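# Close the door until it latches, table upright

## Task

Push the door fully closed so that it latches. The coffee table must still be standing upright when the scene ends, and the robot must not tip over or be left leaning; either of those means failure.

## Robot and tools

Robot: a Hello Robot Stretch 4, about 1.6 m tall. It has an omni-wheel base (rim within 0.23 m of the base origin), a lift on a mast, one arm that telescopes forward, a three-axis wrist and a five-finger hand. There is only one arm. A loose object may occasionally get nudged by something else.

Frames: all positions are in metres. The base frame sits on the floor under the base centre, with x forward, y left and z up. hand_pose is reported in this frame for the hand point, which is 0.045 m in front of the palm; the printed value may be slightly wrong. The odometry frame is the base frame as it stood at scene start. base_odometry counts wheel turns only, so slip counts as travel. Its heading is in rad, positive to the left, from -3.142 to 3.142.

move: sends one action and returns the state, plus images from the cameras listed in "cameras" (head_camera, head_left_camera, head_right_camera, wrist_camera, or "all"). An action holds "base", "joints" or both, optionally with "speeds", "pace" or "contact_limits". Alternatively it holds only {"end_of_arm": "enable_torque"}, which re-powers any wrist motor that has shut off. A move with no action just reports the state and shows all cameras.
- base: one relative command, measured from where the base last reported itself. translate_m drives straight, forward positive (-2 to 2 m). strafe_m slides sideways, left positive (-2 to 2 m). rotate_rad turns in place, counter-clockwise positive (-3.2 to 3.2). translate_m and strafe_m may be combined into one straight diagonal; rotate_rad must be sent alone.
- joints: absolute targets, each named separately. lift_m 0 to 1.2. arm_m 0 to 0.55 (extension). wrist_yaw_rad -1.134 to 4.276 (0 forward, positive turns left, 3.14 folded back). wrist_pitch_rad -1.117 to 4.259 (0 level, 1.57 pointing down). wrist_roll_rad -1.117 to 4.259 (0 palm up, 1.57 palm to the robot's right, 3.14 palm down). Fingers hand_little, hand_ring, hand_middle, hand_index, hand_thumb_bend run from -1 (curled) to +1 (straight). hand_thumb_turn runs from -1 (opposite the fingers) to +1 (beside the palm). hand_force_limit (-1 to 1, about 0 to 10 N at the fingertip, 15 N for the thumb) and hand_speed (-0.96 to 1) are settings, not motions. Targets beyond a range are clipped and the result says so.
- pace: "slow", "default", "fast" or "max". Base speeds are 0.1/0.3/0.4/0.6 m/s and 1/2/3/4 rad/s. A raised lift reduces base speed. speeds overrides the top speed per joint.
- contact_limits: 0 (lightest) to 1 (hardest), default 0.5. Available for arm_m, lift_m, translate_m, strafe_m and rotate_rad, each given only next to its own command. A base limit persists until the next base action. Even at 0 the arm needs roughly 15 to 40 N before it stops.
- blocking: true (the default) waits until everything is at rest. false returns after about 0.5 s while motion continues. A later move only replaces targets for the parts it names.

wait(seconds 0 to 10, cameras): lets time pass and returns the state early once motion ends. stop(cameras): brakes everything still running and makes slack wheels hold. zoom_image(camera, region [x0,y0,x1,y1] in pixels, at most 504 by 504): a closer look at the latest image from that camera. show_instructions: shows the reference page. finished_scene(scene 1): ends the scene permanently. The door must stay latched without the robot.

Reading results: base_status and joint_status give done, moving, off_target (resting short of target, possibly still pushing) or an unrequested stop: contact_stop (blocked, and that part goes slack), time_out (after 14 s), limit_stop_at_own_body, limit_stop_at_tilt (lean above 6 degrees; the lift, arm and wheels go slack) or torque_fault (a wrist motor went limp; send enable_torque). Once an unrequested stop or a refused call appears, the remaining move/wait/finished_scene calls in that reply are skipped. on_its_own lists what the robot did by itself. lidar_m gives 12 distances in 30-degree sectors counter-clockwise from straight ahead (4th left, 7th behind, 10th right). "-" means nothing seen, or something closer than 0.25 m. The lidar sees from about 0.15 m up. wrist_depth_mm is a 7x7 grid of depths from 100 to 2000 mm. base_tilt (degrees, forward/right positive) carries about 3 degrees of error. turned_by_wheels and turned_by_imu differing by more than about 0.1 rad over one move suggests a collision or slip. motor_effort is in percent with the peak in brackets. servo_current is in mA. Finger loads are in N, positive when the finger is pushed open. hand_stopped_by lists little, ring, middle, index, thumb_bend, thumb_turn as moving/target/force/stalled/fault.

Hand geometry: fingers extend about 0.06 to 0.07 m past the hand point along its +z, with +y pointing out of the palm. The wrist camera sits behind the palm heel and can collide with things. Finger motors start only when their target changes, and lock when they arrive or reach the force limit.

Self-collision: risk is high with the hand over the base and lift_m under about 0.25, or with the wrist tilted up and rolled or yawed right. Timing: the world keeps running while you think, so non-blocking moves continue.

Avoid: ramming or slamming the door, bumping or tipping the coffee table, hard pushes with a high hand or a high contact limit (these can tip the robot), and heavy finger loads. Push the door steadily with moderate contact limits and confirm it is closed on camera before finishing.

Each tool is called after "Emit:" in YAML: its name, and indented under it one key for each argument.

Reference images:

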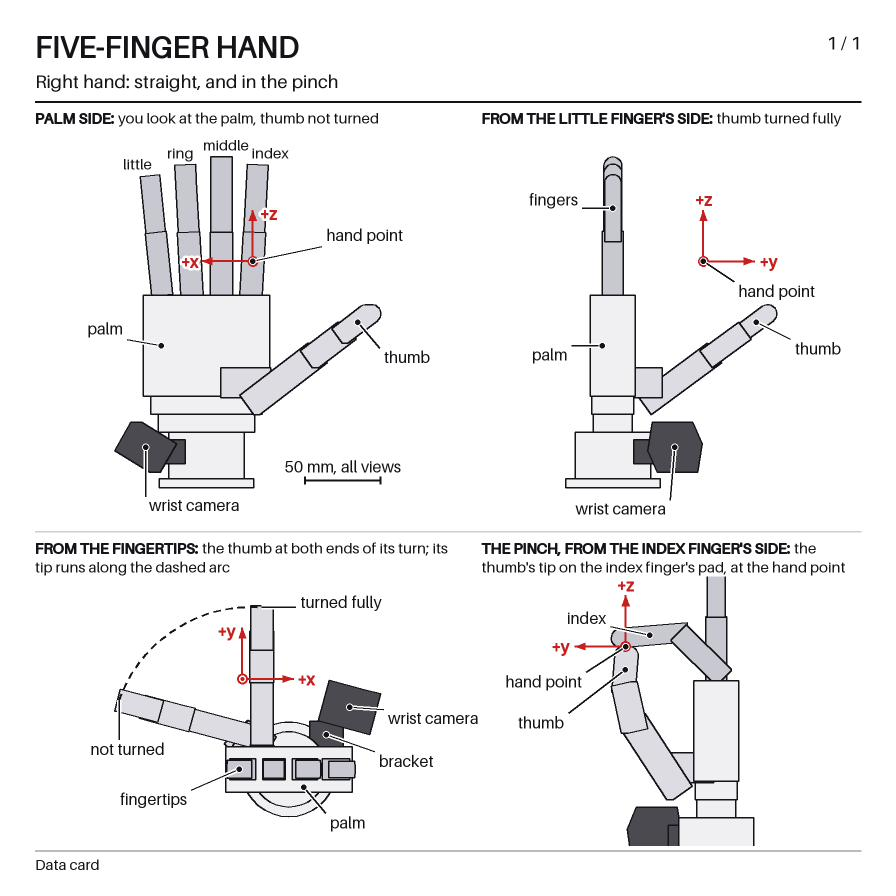

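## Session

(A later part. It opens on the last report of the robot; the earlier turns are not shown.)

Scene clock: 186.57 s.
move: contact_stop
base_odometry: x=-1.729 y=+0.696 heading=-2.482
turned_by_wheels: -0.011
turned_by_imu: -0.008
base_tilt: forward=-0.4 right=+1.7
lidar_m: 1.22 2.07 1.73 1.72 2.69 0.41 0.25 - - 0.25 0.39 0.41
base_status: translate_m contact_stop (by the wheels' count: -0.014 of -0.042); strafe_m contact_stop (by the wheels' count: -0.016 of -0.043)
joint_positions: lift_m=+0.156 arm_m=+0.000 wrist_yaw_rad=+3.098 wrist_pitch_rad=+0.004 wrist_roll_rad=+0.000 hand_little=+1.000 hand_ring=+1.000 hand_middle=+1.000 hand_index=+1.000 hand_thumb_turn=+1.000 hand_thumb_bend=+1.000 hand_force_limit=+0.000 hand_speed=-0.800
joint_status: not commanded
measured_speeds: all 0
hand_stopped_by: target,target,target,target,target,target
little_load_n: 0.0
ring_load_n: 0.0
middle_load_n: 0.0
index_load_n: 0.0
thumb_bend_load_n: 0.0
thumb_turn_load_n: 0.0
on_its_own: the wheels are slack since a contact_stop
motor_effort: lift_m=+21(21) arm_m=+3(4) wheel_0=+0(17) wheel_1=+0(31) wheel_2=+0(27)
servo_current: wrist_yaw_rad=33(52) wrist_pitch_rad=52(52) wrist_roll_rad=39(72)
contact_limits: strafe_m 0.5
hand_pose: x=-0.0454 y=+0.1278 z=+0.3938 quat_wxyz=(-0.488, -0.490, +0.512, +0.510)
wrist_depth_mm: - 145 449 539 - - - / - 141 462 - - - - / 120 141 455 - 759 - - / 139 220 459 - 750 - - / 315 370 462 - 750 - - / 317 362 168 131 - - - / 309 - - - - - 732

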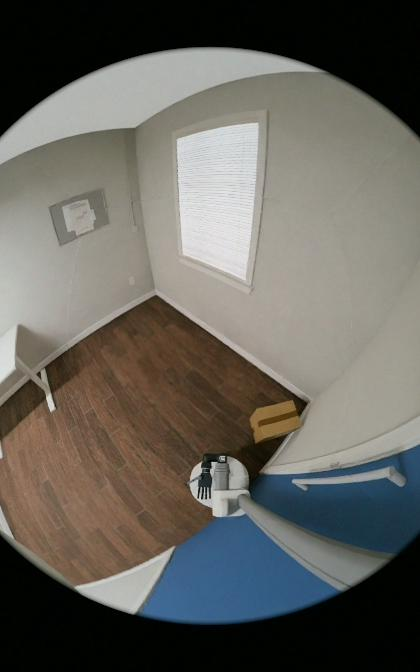

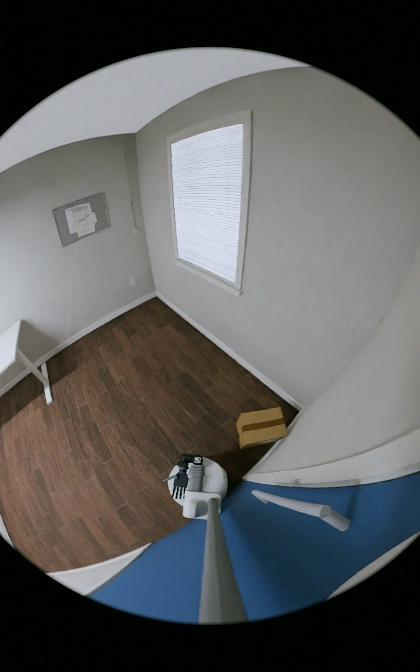

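Emit:
move:
  base: {"translate_m": 0.05, "strafe_m": -0.02}
  pace: "slow"

Emit:
move:
  base: {"translate_m": -0.056, "strafe_m": -0.058}
  contact_limits: {"strafe_m": 0.75}
  cameras: ["head_left_camera", "head_right_camera"]
  pace: "slow"

Emit:
zoom_image:
  camera: "head_right_camera"
  region: [200, 400, 420, 600]

Scene clock: 190.80 s.
move: done
base_odometry: x=-1.780 y=+0.681 heading=-2.482
turned_by_wheels: +0.000
turned_by_imu: -0.001
base_tilt: forward=-0.4 right=+1.6
lidar_m: 1.14 1.95 1.86 1.74 2.70 0.44 0.25 0.25 0.25 0.25 0.39 0.39
base_status: done
joint_positions: lift_m=+0.156 arm_m=+0.000 wrist_yaw_rad=+3.098 wrist_pitch_rad=+0.004 wrist_roll_rad=+0.000 hand_little=+1.000 hand_ring=+1.000 hand_middle=+1.000 hand_index=+1.000 hand_thumb_turn=+1.000 hand_thumb_bend=+1.000 hand_force_limit=+0.000 hand_speed=-0.800
joint_status: not commanded
measured_speeds: all 0
hand_stopped_by: target,target,target,target,target,target
little_load_n: 0.0
ring_load_n: 0.0
middle_load_n: 0.0
index_load_n: 0.0
thumb_bend_load_n: 0.5
thumb_turn_load_n: 0.5
motor_effort: lift_m=+21(21) arm_m=+3(3) wheel_0=+1(8) wheel_1=+5(5) wheel_2=-5(10)
servo_current: wrist_yaw_rad=46(59) wrist_pitch_rad=46(59) wrist_roll_rad=52(78)
hand_pose: x=-0.0454 y=+0.1278 z=+0.3938 quat_wxyz=(-0.488, -0.490, +0.512, +0.510)
wrist_depth_mm: - 145 473 - 809 - - / - 140 469 - 820 - - / 120 141 484 - 809 - - / 139 224 484 - 809 - - / 330 394 484 - 831 - - / 332 377 168 131 - - - / 327 - - - - - 741
pictures: none

Scene clock: 192.17 s.
move: contact_stop
base_odometry: x=-1.778 y=+0.717 heading=-2.490
turned_by_wheels: -0.008
turned_by_imu: -0.019
base_tilt: forward=-0.4 right=+1.6
lidar_m: 1.14 1.87 1.90 1.73 2.72 0.44 0.25 - - 0.25 0.35 0.37
base_status: translate_m contact_stop (by the wheels' count: -0.023 of -0.056); strafe_m contact_stop (by the wheels' count: -0.027 of -0.058)
joint_positions: lift_m=+0.156 arm_m=+0.000 wrist_yaw_rad=+3.098 wrist_pitch_rad=+0.004 wrist_roll_rad=+0.000 hand_little=+1.000 hand_ring=+1.000 hand_middle=+1.000 hand_index=+1.000 hand_thumb_turn=+1.000 hand_thumb_bend=+1.000 hand_force_limit=+0.000 hand_speed=-0.800
joint_status: not commanded
measured_speeds: all 0
hand_stopped_by: target,target,target,target,target,target
little_load_n: 0.0
ring_load_n: 0.0
middle_load_n: 0.0
index_load_n: 0.0
thumb_bend_load_n: 0.0
thumb_turn_load_n: 0.0
on_its_own: the wheels are slack since a contact_stop
motor_effort: lift_m=+20(21) arm_m=+3(3) wheel_0=+0(19) wheel_1=+0(34) wheel_2=+0(35)
servo_current: wrist_yaw_rad=46(59) wrist_pitch_rad=46(52) wrist_roll_rad=26(52)
contact_limits: strafe_m 0.75
hand_pose: x=-0.0454 y=+0.1278 z=+0.3938 quat_wxyz=(-0.488, -0.490, +0.512, +0.510)
wrist_depth_mm: - 138 445 530 788 - - / - 138 462 539 788 - - / 118 140 473 - - - - / 138 202 452 - - - - / 304 366 455 - 768 - - / 314 359 169 131 - - - / 306 - - - - - 741

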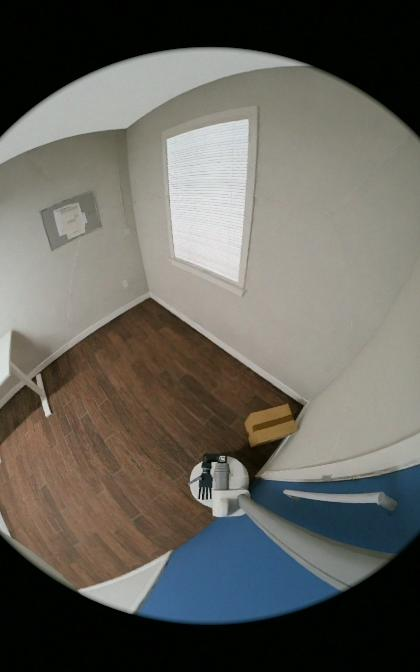

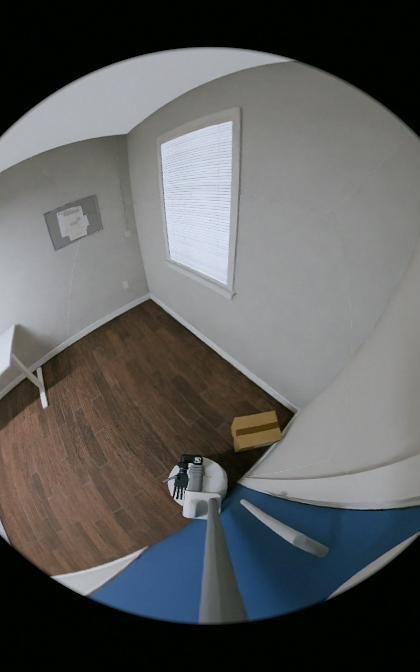

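Scaled by 2.291 from the camera's image (finer frame: 600x960).

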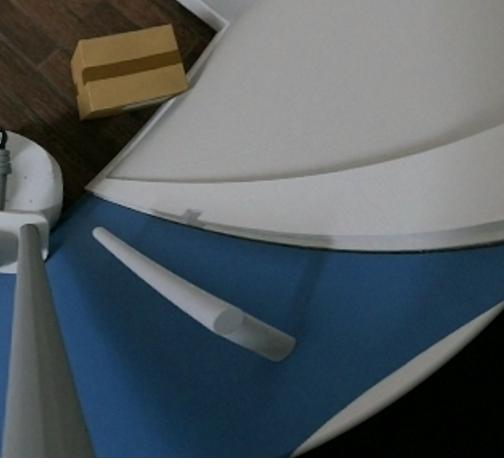

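Emit:
move:
  base: {"translate_m": 0.2, "strafe_m": 0.3}

Emit:
move:
  base: {"rotate_rad": -2.0}
  cameras: ["all"]

Scene clock: 198.23 s.
move: done
base_odometry: x=-1.756 y=+0.357 heading=-2.490
turned_by_wheels: +0.000
turned_by_imu: +0.000
base_tilt: forward=-0.4 right=+1.6
lidar_m: 1.14 1.94 1.91 1.40 2.13 1.21 0.65 0.53 0.49 0.54 0.54 1.03
base_status: done
joint_positions: lift_m=+0.156 arm_m=+0.000 wrist_yaw_rad=+3.098 wrist_pitch_rad=+0.004 wrist_roll_rad=+0.000 hand_little=+1.000 hand_ring=+1.000 hand_middle=+1.000 hand_index=+1.000 hand_thumb_turn=+1.000 hand_thumb_bend=+1.000 hand_force_limit=+0.000 hand_speed=-0.800
joint_status: not commanded
measured_speeds: all 0
hand_stopped_by: target,target,target,target,target,target
little_load_n: 0.0
ring_load_n: 0.0
middle_load_n: 0.0
index_load_n: 0.0
thumb_bend_load_n: 0.0
thumb_turn_load_n: 0.0
motor_effort: lift_m=+20(21) arm_m=+3(3) wheel_0=-3(8) wheel_1=+3(12) wheel_2=-4(10)
servo_current: wrist_yaw_rad=52(52) wrist_pitch_rad=33(65) wrist_roll_rad=46(59)
hand_pose: x=-0.0454 y=+0.1278 z=+0.3938 quat_wxyz=(-0.488, -0.490, +0.512, +0.510)
wrist_depth_mm: - 140 946 - - - - / - 140 917 - - - - / 121 141 293 - - - - / 139 177 960 - - - - / - - 960 - 1618 - - / - - 130 132 - - - / - - - - - - 732
pictures: none

Scene clock: 200.53 s.
move: done
base_odometry: x=-1.756 y=+0.357 heading=+1.793
turned_by_wheels: -2.000
turned_by_imu: -2.010
base_tilt: forward=-0.4 right=+1.6
lidar_m: 0.47 0.53 0.54 1.07 1.21 1.92 1.51 1.40 2.64 1.06 0.58 0.50
base_status: done
joint_positions: lift_m=+0.156 arm_m=+0.000 wrist_yaw_rad=+3.098 wrist_pitch_rad=+0.004 wrist_roll_rad=+0.000 hand_little=+1.000 hand_ring=+1.000 hand_middle=+1.000 hand_index=+1.000 hand_thumb_turn=+1.000 hand_thumb_bend=+1.000 hand_force_limit=+0.000 hand_speed=-0.800
joint_status: not commanded
measured_speeds: all 0
hand_stopped_by: target,target,target,target,target,target
little_load_n: 0.0
ring_load_n: 0.0
middle_load_n: 0.0
index_load_n: 0.0
thumb_bend_load_n: 0.0
thumb_turn_load_n: 0.0
motor_effort: lift_m=+20(21) arm_m=-3(3) wheel_0=+2(9) wheel_1=+1(11) wheel_2=+2(11)
servo_current: wrist_yaw_rad=46(65) wrist_pitch_rad=46(65) wrist_roll_rad=39(59)
hand_pose: x=-0.0454 y=+0.1278 z=+0.3938 quat_wxyz=(-0.488, -0.490, +0.512, +0.510)
wrist_depth_mm: - 139 - - - - - / - 140 - - - - - / 121 141 - - - - - / 138 203 - - - - - / 1808 1863 1921 1921 1863 - - / 1078 1182 167 131 - - - / 778 - - - - - 741
pictures: head_camera, head_left_camera, head_right_camera, wrist_camera

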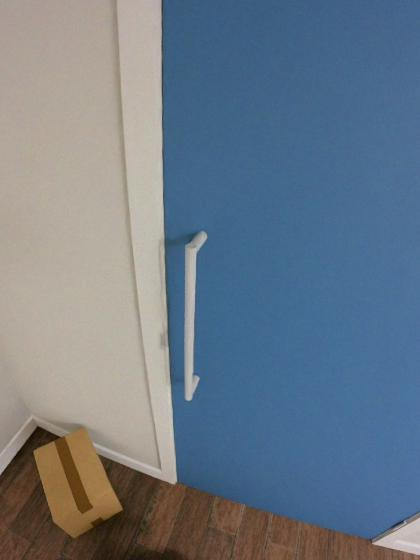

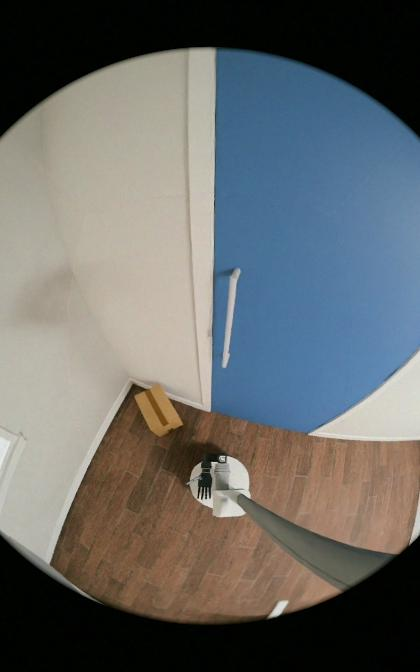

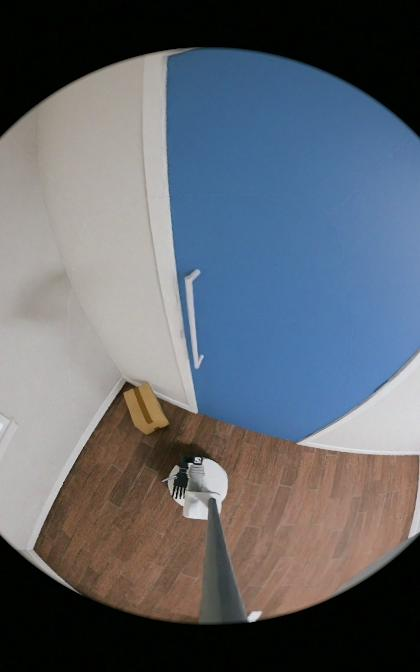

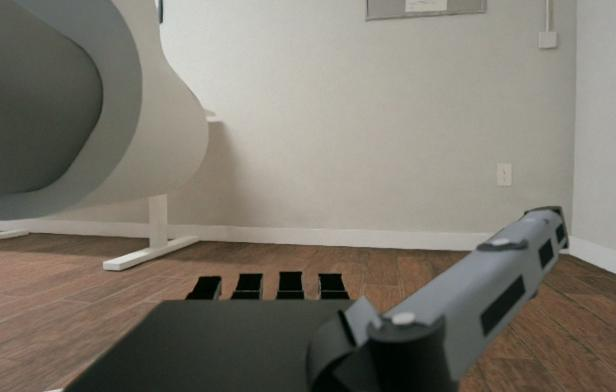

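Emit:
zoom_image:
  camera: "head_camera"
  region: [110, 200, 230, 520]

Emit:
zoom_image:
  camera: "head_camera"
  region: [120, 280, 220, 380]

Emit:
zoom_image:
  camera: "head_camera"
  region: [120, 420, 220, 520]

Scaled by 1.575 from the camera's image (finer frame: 1200x1600).

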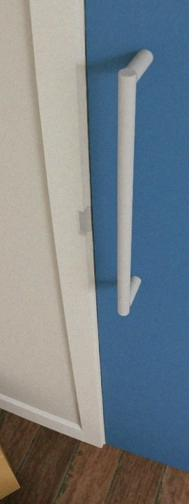

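Scaled by 5.040 from the camera's image (finer frame: 1200x1600).

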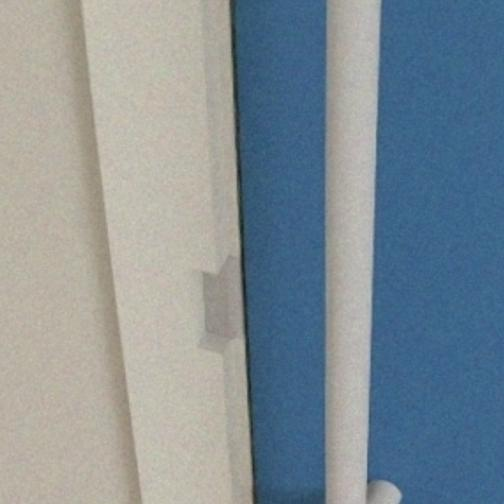

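Scaled by 5.040 from the camera's image (finer frame: 1200x1600).

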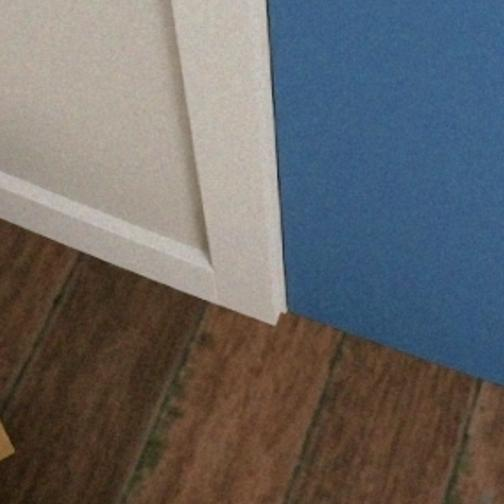

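Emit:
move:
  base: {"rotate_rad": 2.0}

Emit:
move:
  base: {"translate_m": -0.16, "strafe_m": -0.26}
  cameras: ["head_left_camera", "head_right_camera"]

Emit:
move:
  base: {"translate_m": -0.06, "strafe_m": -0.062}
  contact_limits: {"strafe_m": 0.85}
  cameras: ["head_left_camera", "head_right_camera"]
  pace: "slow"

Emit:
zoom_image:
  camera: "head_right_camera"
  region: [200, 400, 420, 600]

Scene clock: 209.47 s.
move: done
base_odometry: x=-1.756 y=+0.357 heading=-2.490
turned_by_wheels: +2.000
turned_by_imu: +2.011
base_tilt: forward=-0.4 right=+1.7
lidar_m: 1.13 1.94 1.85 1.42 2.14 1.19 0.63 0.50 0.47 0.54 0.55 1.03
base_status: done
joint_positions: lift_m=+0.156 arm_m=+0.000 wrist_yaw_rad=+3.098 wrist_pitch_rad=+0.004 wrist_roll_rad=+0.000 hand_little=+1.000 hand_ring=+1.000 hand_middle=+1.000 hand_index=+1.000 hand_thumb_turn=+1.000 hand_thumb_bend=+1.000 hand_force_limit=+0.000 hand_speed=-0.800
joint_status: not commanded
measured_speeds: all 0
hand_stopped_by: target,target,target,target,target,target
little_load_n: 0.0
ring_load_n: 0.0
middle_load_n: 0.0
index_load_n: 0.0
thumb_bend_load_n: 0.0
thumb_turn_load_n: 0.0
motor_effort: lift_m=+21(21) arm_m=-3(3) wheel_0=-3(9) wheel_1=-1(10) wheel_2=-2(13)
servo_current: wrist_yaw_rad=39(52) wrist_pitch_rad=39(59) wrist_roll_rad=39(59)
hand_pose: x=-0.0454 y=+0.1278 z=+0.3938 quat_wxyz=(-0.488, -0.490, +0.512, +0.510)
wrist_depth_mm: - 139 960 - - - - / - 140 946 - - - - / 120 141 293 - - - - / 139 176 946 - - - - / - - 960 - 1661 - - / - - 130 132 - - - / - - - - - - 732
pictures: none

Scene clock: 211.97 s.
move: done
base_odometry: x=-1.786 y=+0.660 heading=-2.490
turned_by_wheels: +0.000
turned_by_imu: +0.000
base_tilt: forward=-0.4 right=+1.6
lidar_m: 1.15 1.90 1.92 1.68 2.71 0.55 0.28 0.25 0.25 0.25 0.36 0.42
base_status: done
joint_positions: lift_m=+0.156 arm_m=+0.000 wrist_yaw_rad=+3.098 wrist_pitch_rad=+0.004 wrist_roll_rad=+0.000 hand_little=+1.000 hand_ring=+1.000 hand_middle=+1.000 hand_index=+1.000 hand_thumb_turn=+1.000 hand_thumb_bend=+1.000 hand_force_limit=+0.000 hand_speed=-0.800
joint_status: not commanded
measured_speeds: all 0
hand_stopped_by: target,target,target,target,target,target
little_load_n: 0.0
ring_load_n: 0.0
middle_load_n: 0.0
index_load_n: 0.0
thumb_bend_load_n: 0.0
thumb_turn_load_n: 0.0
motor_effort: lift_m=+21(21) arm_m=-3(3) wheel_0=+2(8) wheel_1=-3(12) wheel_2=+5(10)
servo_current: wrist_yaw_rad=33(59) wrist_pitch_rad=46(65) wrist_roll_rad=39(65)
hand_pose: x=-0.0454 y=+0.1278 z=+0.3938 quat_wxyz=(-0.488, -0.490, +0.512, +0.510)
wrist_depth_mm: - 138 508 - 820 - - / - 138 508 - 798 - - / 116 139 236 - 831 - - / 138 191 500 - 842 - - / 359 421 504 - 842 - - / 359 407 168 131 - - - / 351 - - - - - 741

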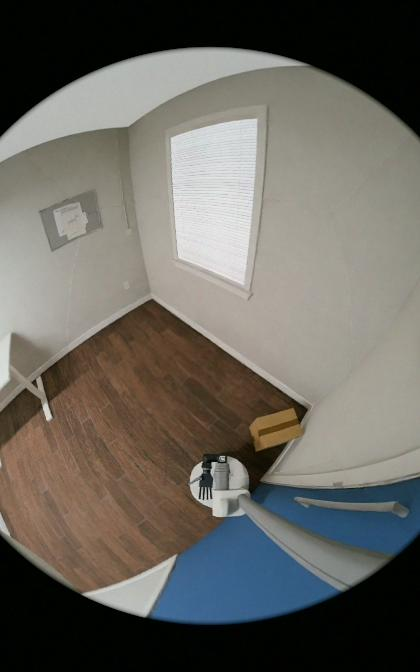

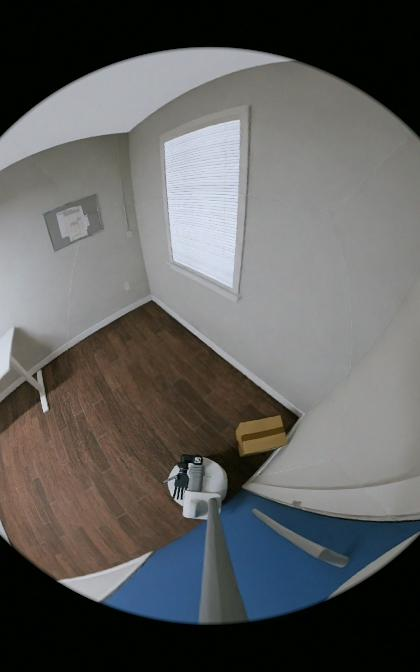

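Scene clock: 213.77 s.
move: contact_stop
base_odometry: x=-1.780 y=+0.731 heading=-2.490
turned_by_wheels: +0.000
turned_by_imu: -0.016
base_tilt: forward=-0.4 right=+1.6
lidar_m: 1.12 1.81 2.06 1.75 2.73 0.45 0.25 - - 0.25 0.37 0.37
base_status: translate_m contact_stop (by the wheels' count: -0.048 of -0.060); strafe_m contact_stop (by the wheels' count: -0.052 of -0.062)
joint_positions: lift_m=+0.156 arm_m=+0.000 wrist_yaw_rad=+3.098 wrist_pitch_rad=+0.004 wrist_roll_rad=+0.000 hand_little=+1.000 hand_ring=+1.000 hand_middle=+1.000 hand_index=+1.000 hand_thumb_turn=+1.000 hand_thumb_bend=+1.000 hand_force_limit=+0.000 hand_speed=-0.800
joint_status: not commanded
measured_speeds: all 0
hand_stopped_by: target,target,target,target,target,target
little_load_n: 0.0
ring_load_n: 0.0
middle_load_n: 0.0
index_load_n: 0.0
thumb_bend_load_n: 0.0
thumb_turn_load_n: 0.0
on_its_own: the wheels are slack since a contact_stop
motor_effort: lift_m=+20(21) arm_m=-3(3) wheel_0=+0(16) wheel_1=+0(36) wheel_2=+0(36)
servo_current: wrist_yaw_rad=39(59) wrist_pitch_rad=39(59) wrist_roll_rad=59(59)
contact_limits: strafe_m 0.85
hand_pose: x=-0.0454 y=+0.1278 z=+0.3938 quat_wxyz=(-0.488, -0.490, +0.512, +0.510)
wrist_depth_mm: - 137 445 535 - - - / - 138 462 521 - - - / 116 139 293 - 768 - - / 138 194 459 - 768 - - / 303 366 455 - 778 - - / 314 357 168 131 - - - / 306 - - - - - 732

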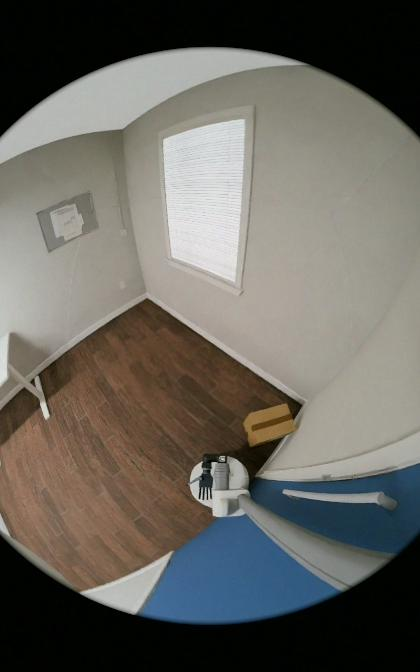

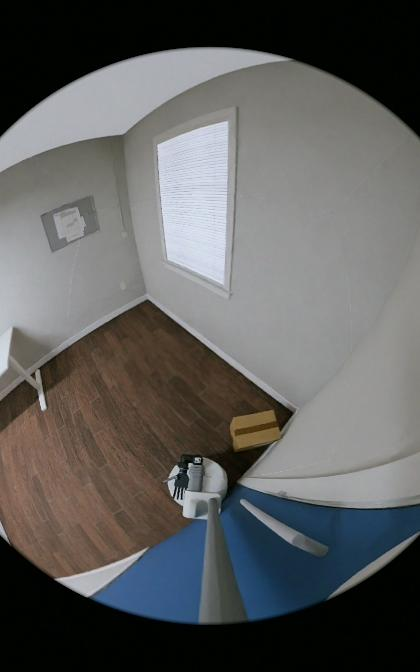

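Scaled by 2.291 from the camera's image (finer frame: 600x960).

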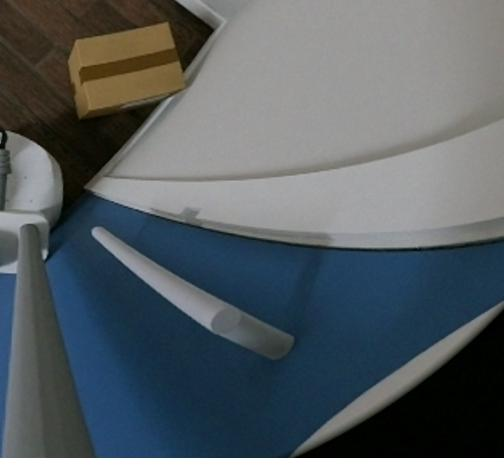

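Emit:
move:
  base: {"translate_m": 0.2, "strafe_m": 0.7}

Emit:
move:
  base: {"rotate_rad": -2.3}
  cameras: ["all"]

Emit:
zoom_image:
  camera: "head_camera"
  region: [0, 200, 420, 560]

Scene clock: 220.97 s.
move: done
base_odometry: x=-1.515 y=+0.053 heading=-2.491
turned_by_wheels: +0.000
turned_by_imu: +0.000
base_tilt: forward=-0.4 right=+1.6
lidar_m: 1.45 1.64 1.29 1.00 1.57 1.98 1.00 0.83 0.82 0.88 0.93 1.27
base_status: done
joint_positions: lift_m=+0.156 arm_m=+0.000 wrist_yaw_rad=+3.098 wrist_pitch_rad=+0.004 wrist_roll_rad=+0.000 hand_little=+1.000 hand_ring=+1.000 hand_middle=+1.000 hand_index=+1.000 hand_thumb_turn=+1.000 hand_thumb_bend=+1.000 hand_force_limit=+0.000 hand_speed=-0.800
joint_status: not commanded
measured_speeds: all 0
hand_stopped_by: target,target,target,target,target,target
little_load_n: 0.0
ring_load_n: 0.0
middle_load_n: 0.5
index_load_n: 0.0
thumb_bend_load_n: 0.0
thumb_turn_load_n: 0.0
motor_effort: lift_m=+21(21) arm_m=-3(3) wheel_0=-1(10) wheel_1=+1(13) wheel_2=-5(8)
servo_current: wrist_yaw_rad=46(59) wrist_pitch_rad=52(65) wrist_roll_rad=33(65)
hand_pose: x=-0.0454 y=+0.1278 z=+0.3938 quat_wxyz=(-0.488, -0.490, +0.512, +0.510)
wrist_depth_mm: - 138 - - - - - / - 139 - - - - - / 120 141 243 - - - - / 138 179 - - - - - / - - - 1576 1863 - - / - 946 130 131 - - - / 788 - - - - - 732
pictures: none

Scene clock: 223.40 s.
move: done
base_odometry: x=-1.515 y=+0.053 heading=+1.493
turned_by_wheels: -2.299
turned_by_imu: -2.310
base_tilt: forward=-0.4 right=+1.6
lidar_m: 0.81 0.85 0.92 1.28 1.34 1.69 1.60 1.03 1.21 2.38 1.20 0.86
base_status: done
joint_positions: lift_m=+0.156 arm_m=+0.000 wrist_yaw_rad=+3.098 wrist_pitch_rad=+0.004 wrist_roll_rad=+0.000 hand_little=+1.000 hand_ring=+1.000 hand_middle=+1.000 hand_index=+1.000 hand_thumb_turn=+1.000 hand_thumb_bend=+1.000 hand_force_limit=+0.000 hand_speed=-0.800
joint_status: not commanded
measured_speeds: all 0
hand_stopped_by: target,target,target,target,target,target
little_load_n: 0.0
ring_load_n: 0.0
middle_load_n: 0.0
index_load_n: 0.0
thumb_bend_load_n: 0.5
thumb_turn_load_n: 0.0
motor_effort: lift_m=+21(21) arm_m=-3(3) wheel_0=+2(8) wheel_1=+3(12) wheel_2=+5(11)
servo_current: wrist_yaw_rad=39(59) wrist_pitch_rad=46(65) wrist_roll_rad=39(59)
hand_pose: x=-0.0454 y=+0.1278 z=+0.3938 quat_wxyz=(-0.488, -0.490, +0.512, +0.510)
wrist_depth_mm: - 139 - - - - - / - 140 - - - - - / 120 141 244 - - - - / 138 177 - - - - - / - 1661 1618 1661 1618 - - / 1042 1138 168 131 - - - / 768 - - - - - 750
pictures: head_camera, head_left_camera, head_right_camera, wrist_camera

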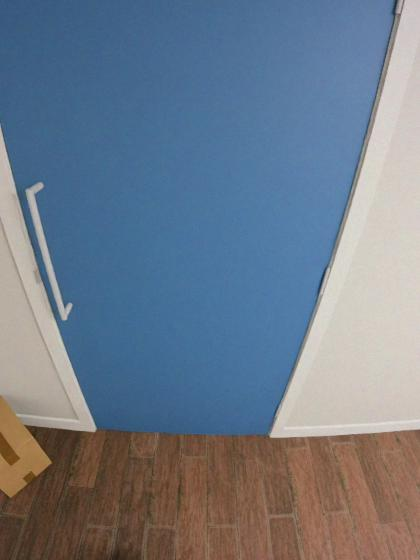

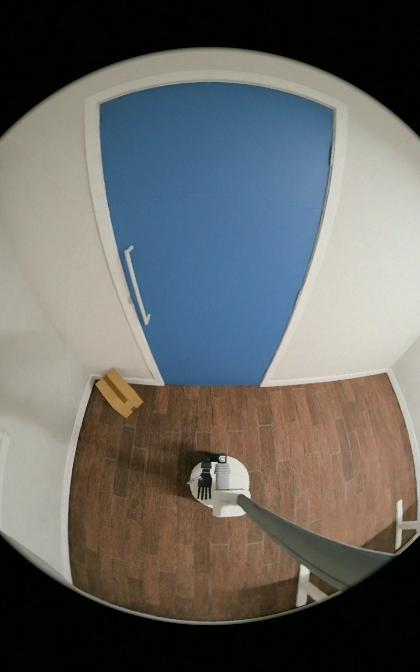

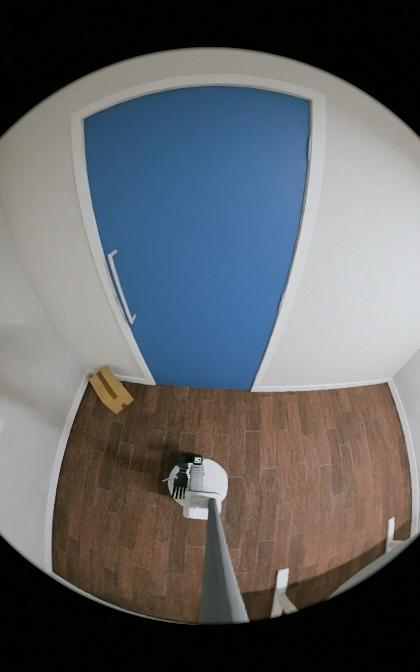

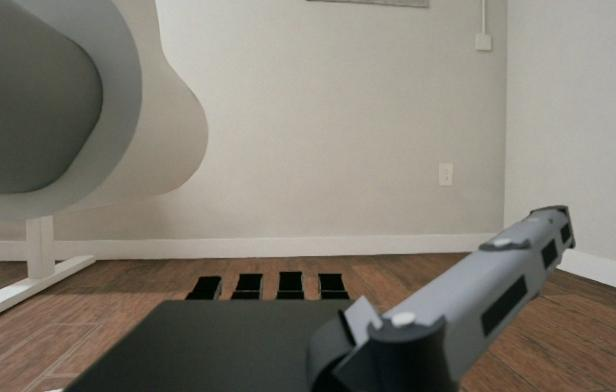

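Scaled by 1.200 from the camera's image (finer frame: 1200x1600).

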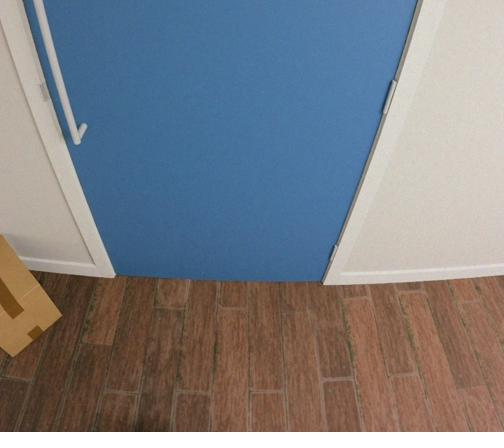

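Emit:
zoom_image:
  camera: "head_camera"
  region: [60, 390, 140, 450]

Emit:
zoom_image:
  camera: "head_camera"
  region: [240, 390, 320, 450]

Emit:
zoom_image:
  camera: "head_camera"
  region: [0, 150, 100, 350]

Emit:
zoom_image:
  camera: "head_left_camera"
  region: [60, 60, 370, 240]

Scaled by 6.300 from the camera's image (finer frame: 1200x1600).

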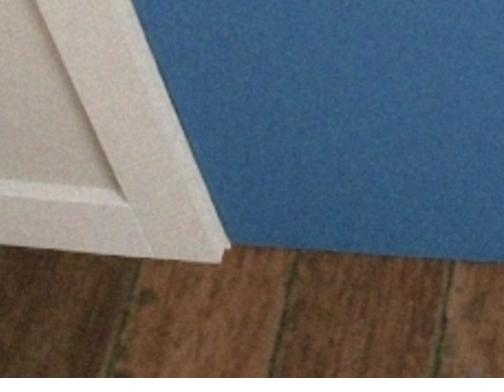

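Scaled by 6.300 from the camera's image (finer frame: 1200x1600).

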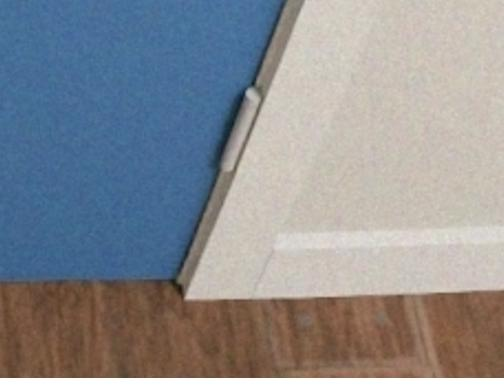

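Scaled by 2.520 from the camera's image (finer frame: 1200x1600).

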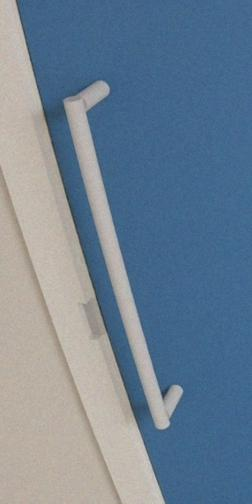

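Scaled by 1.626 from the camera's image (finer frame: 600x960).

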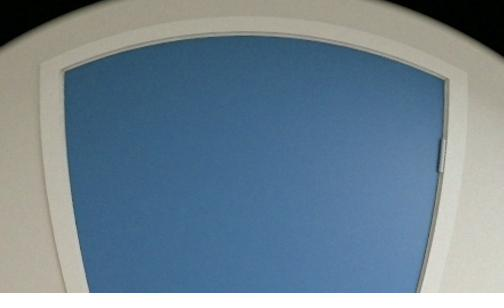

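Emit:
finished_scene:

The scene is finished: the task was done.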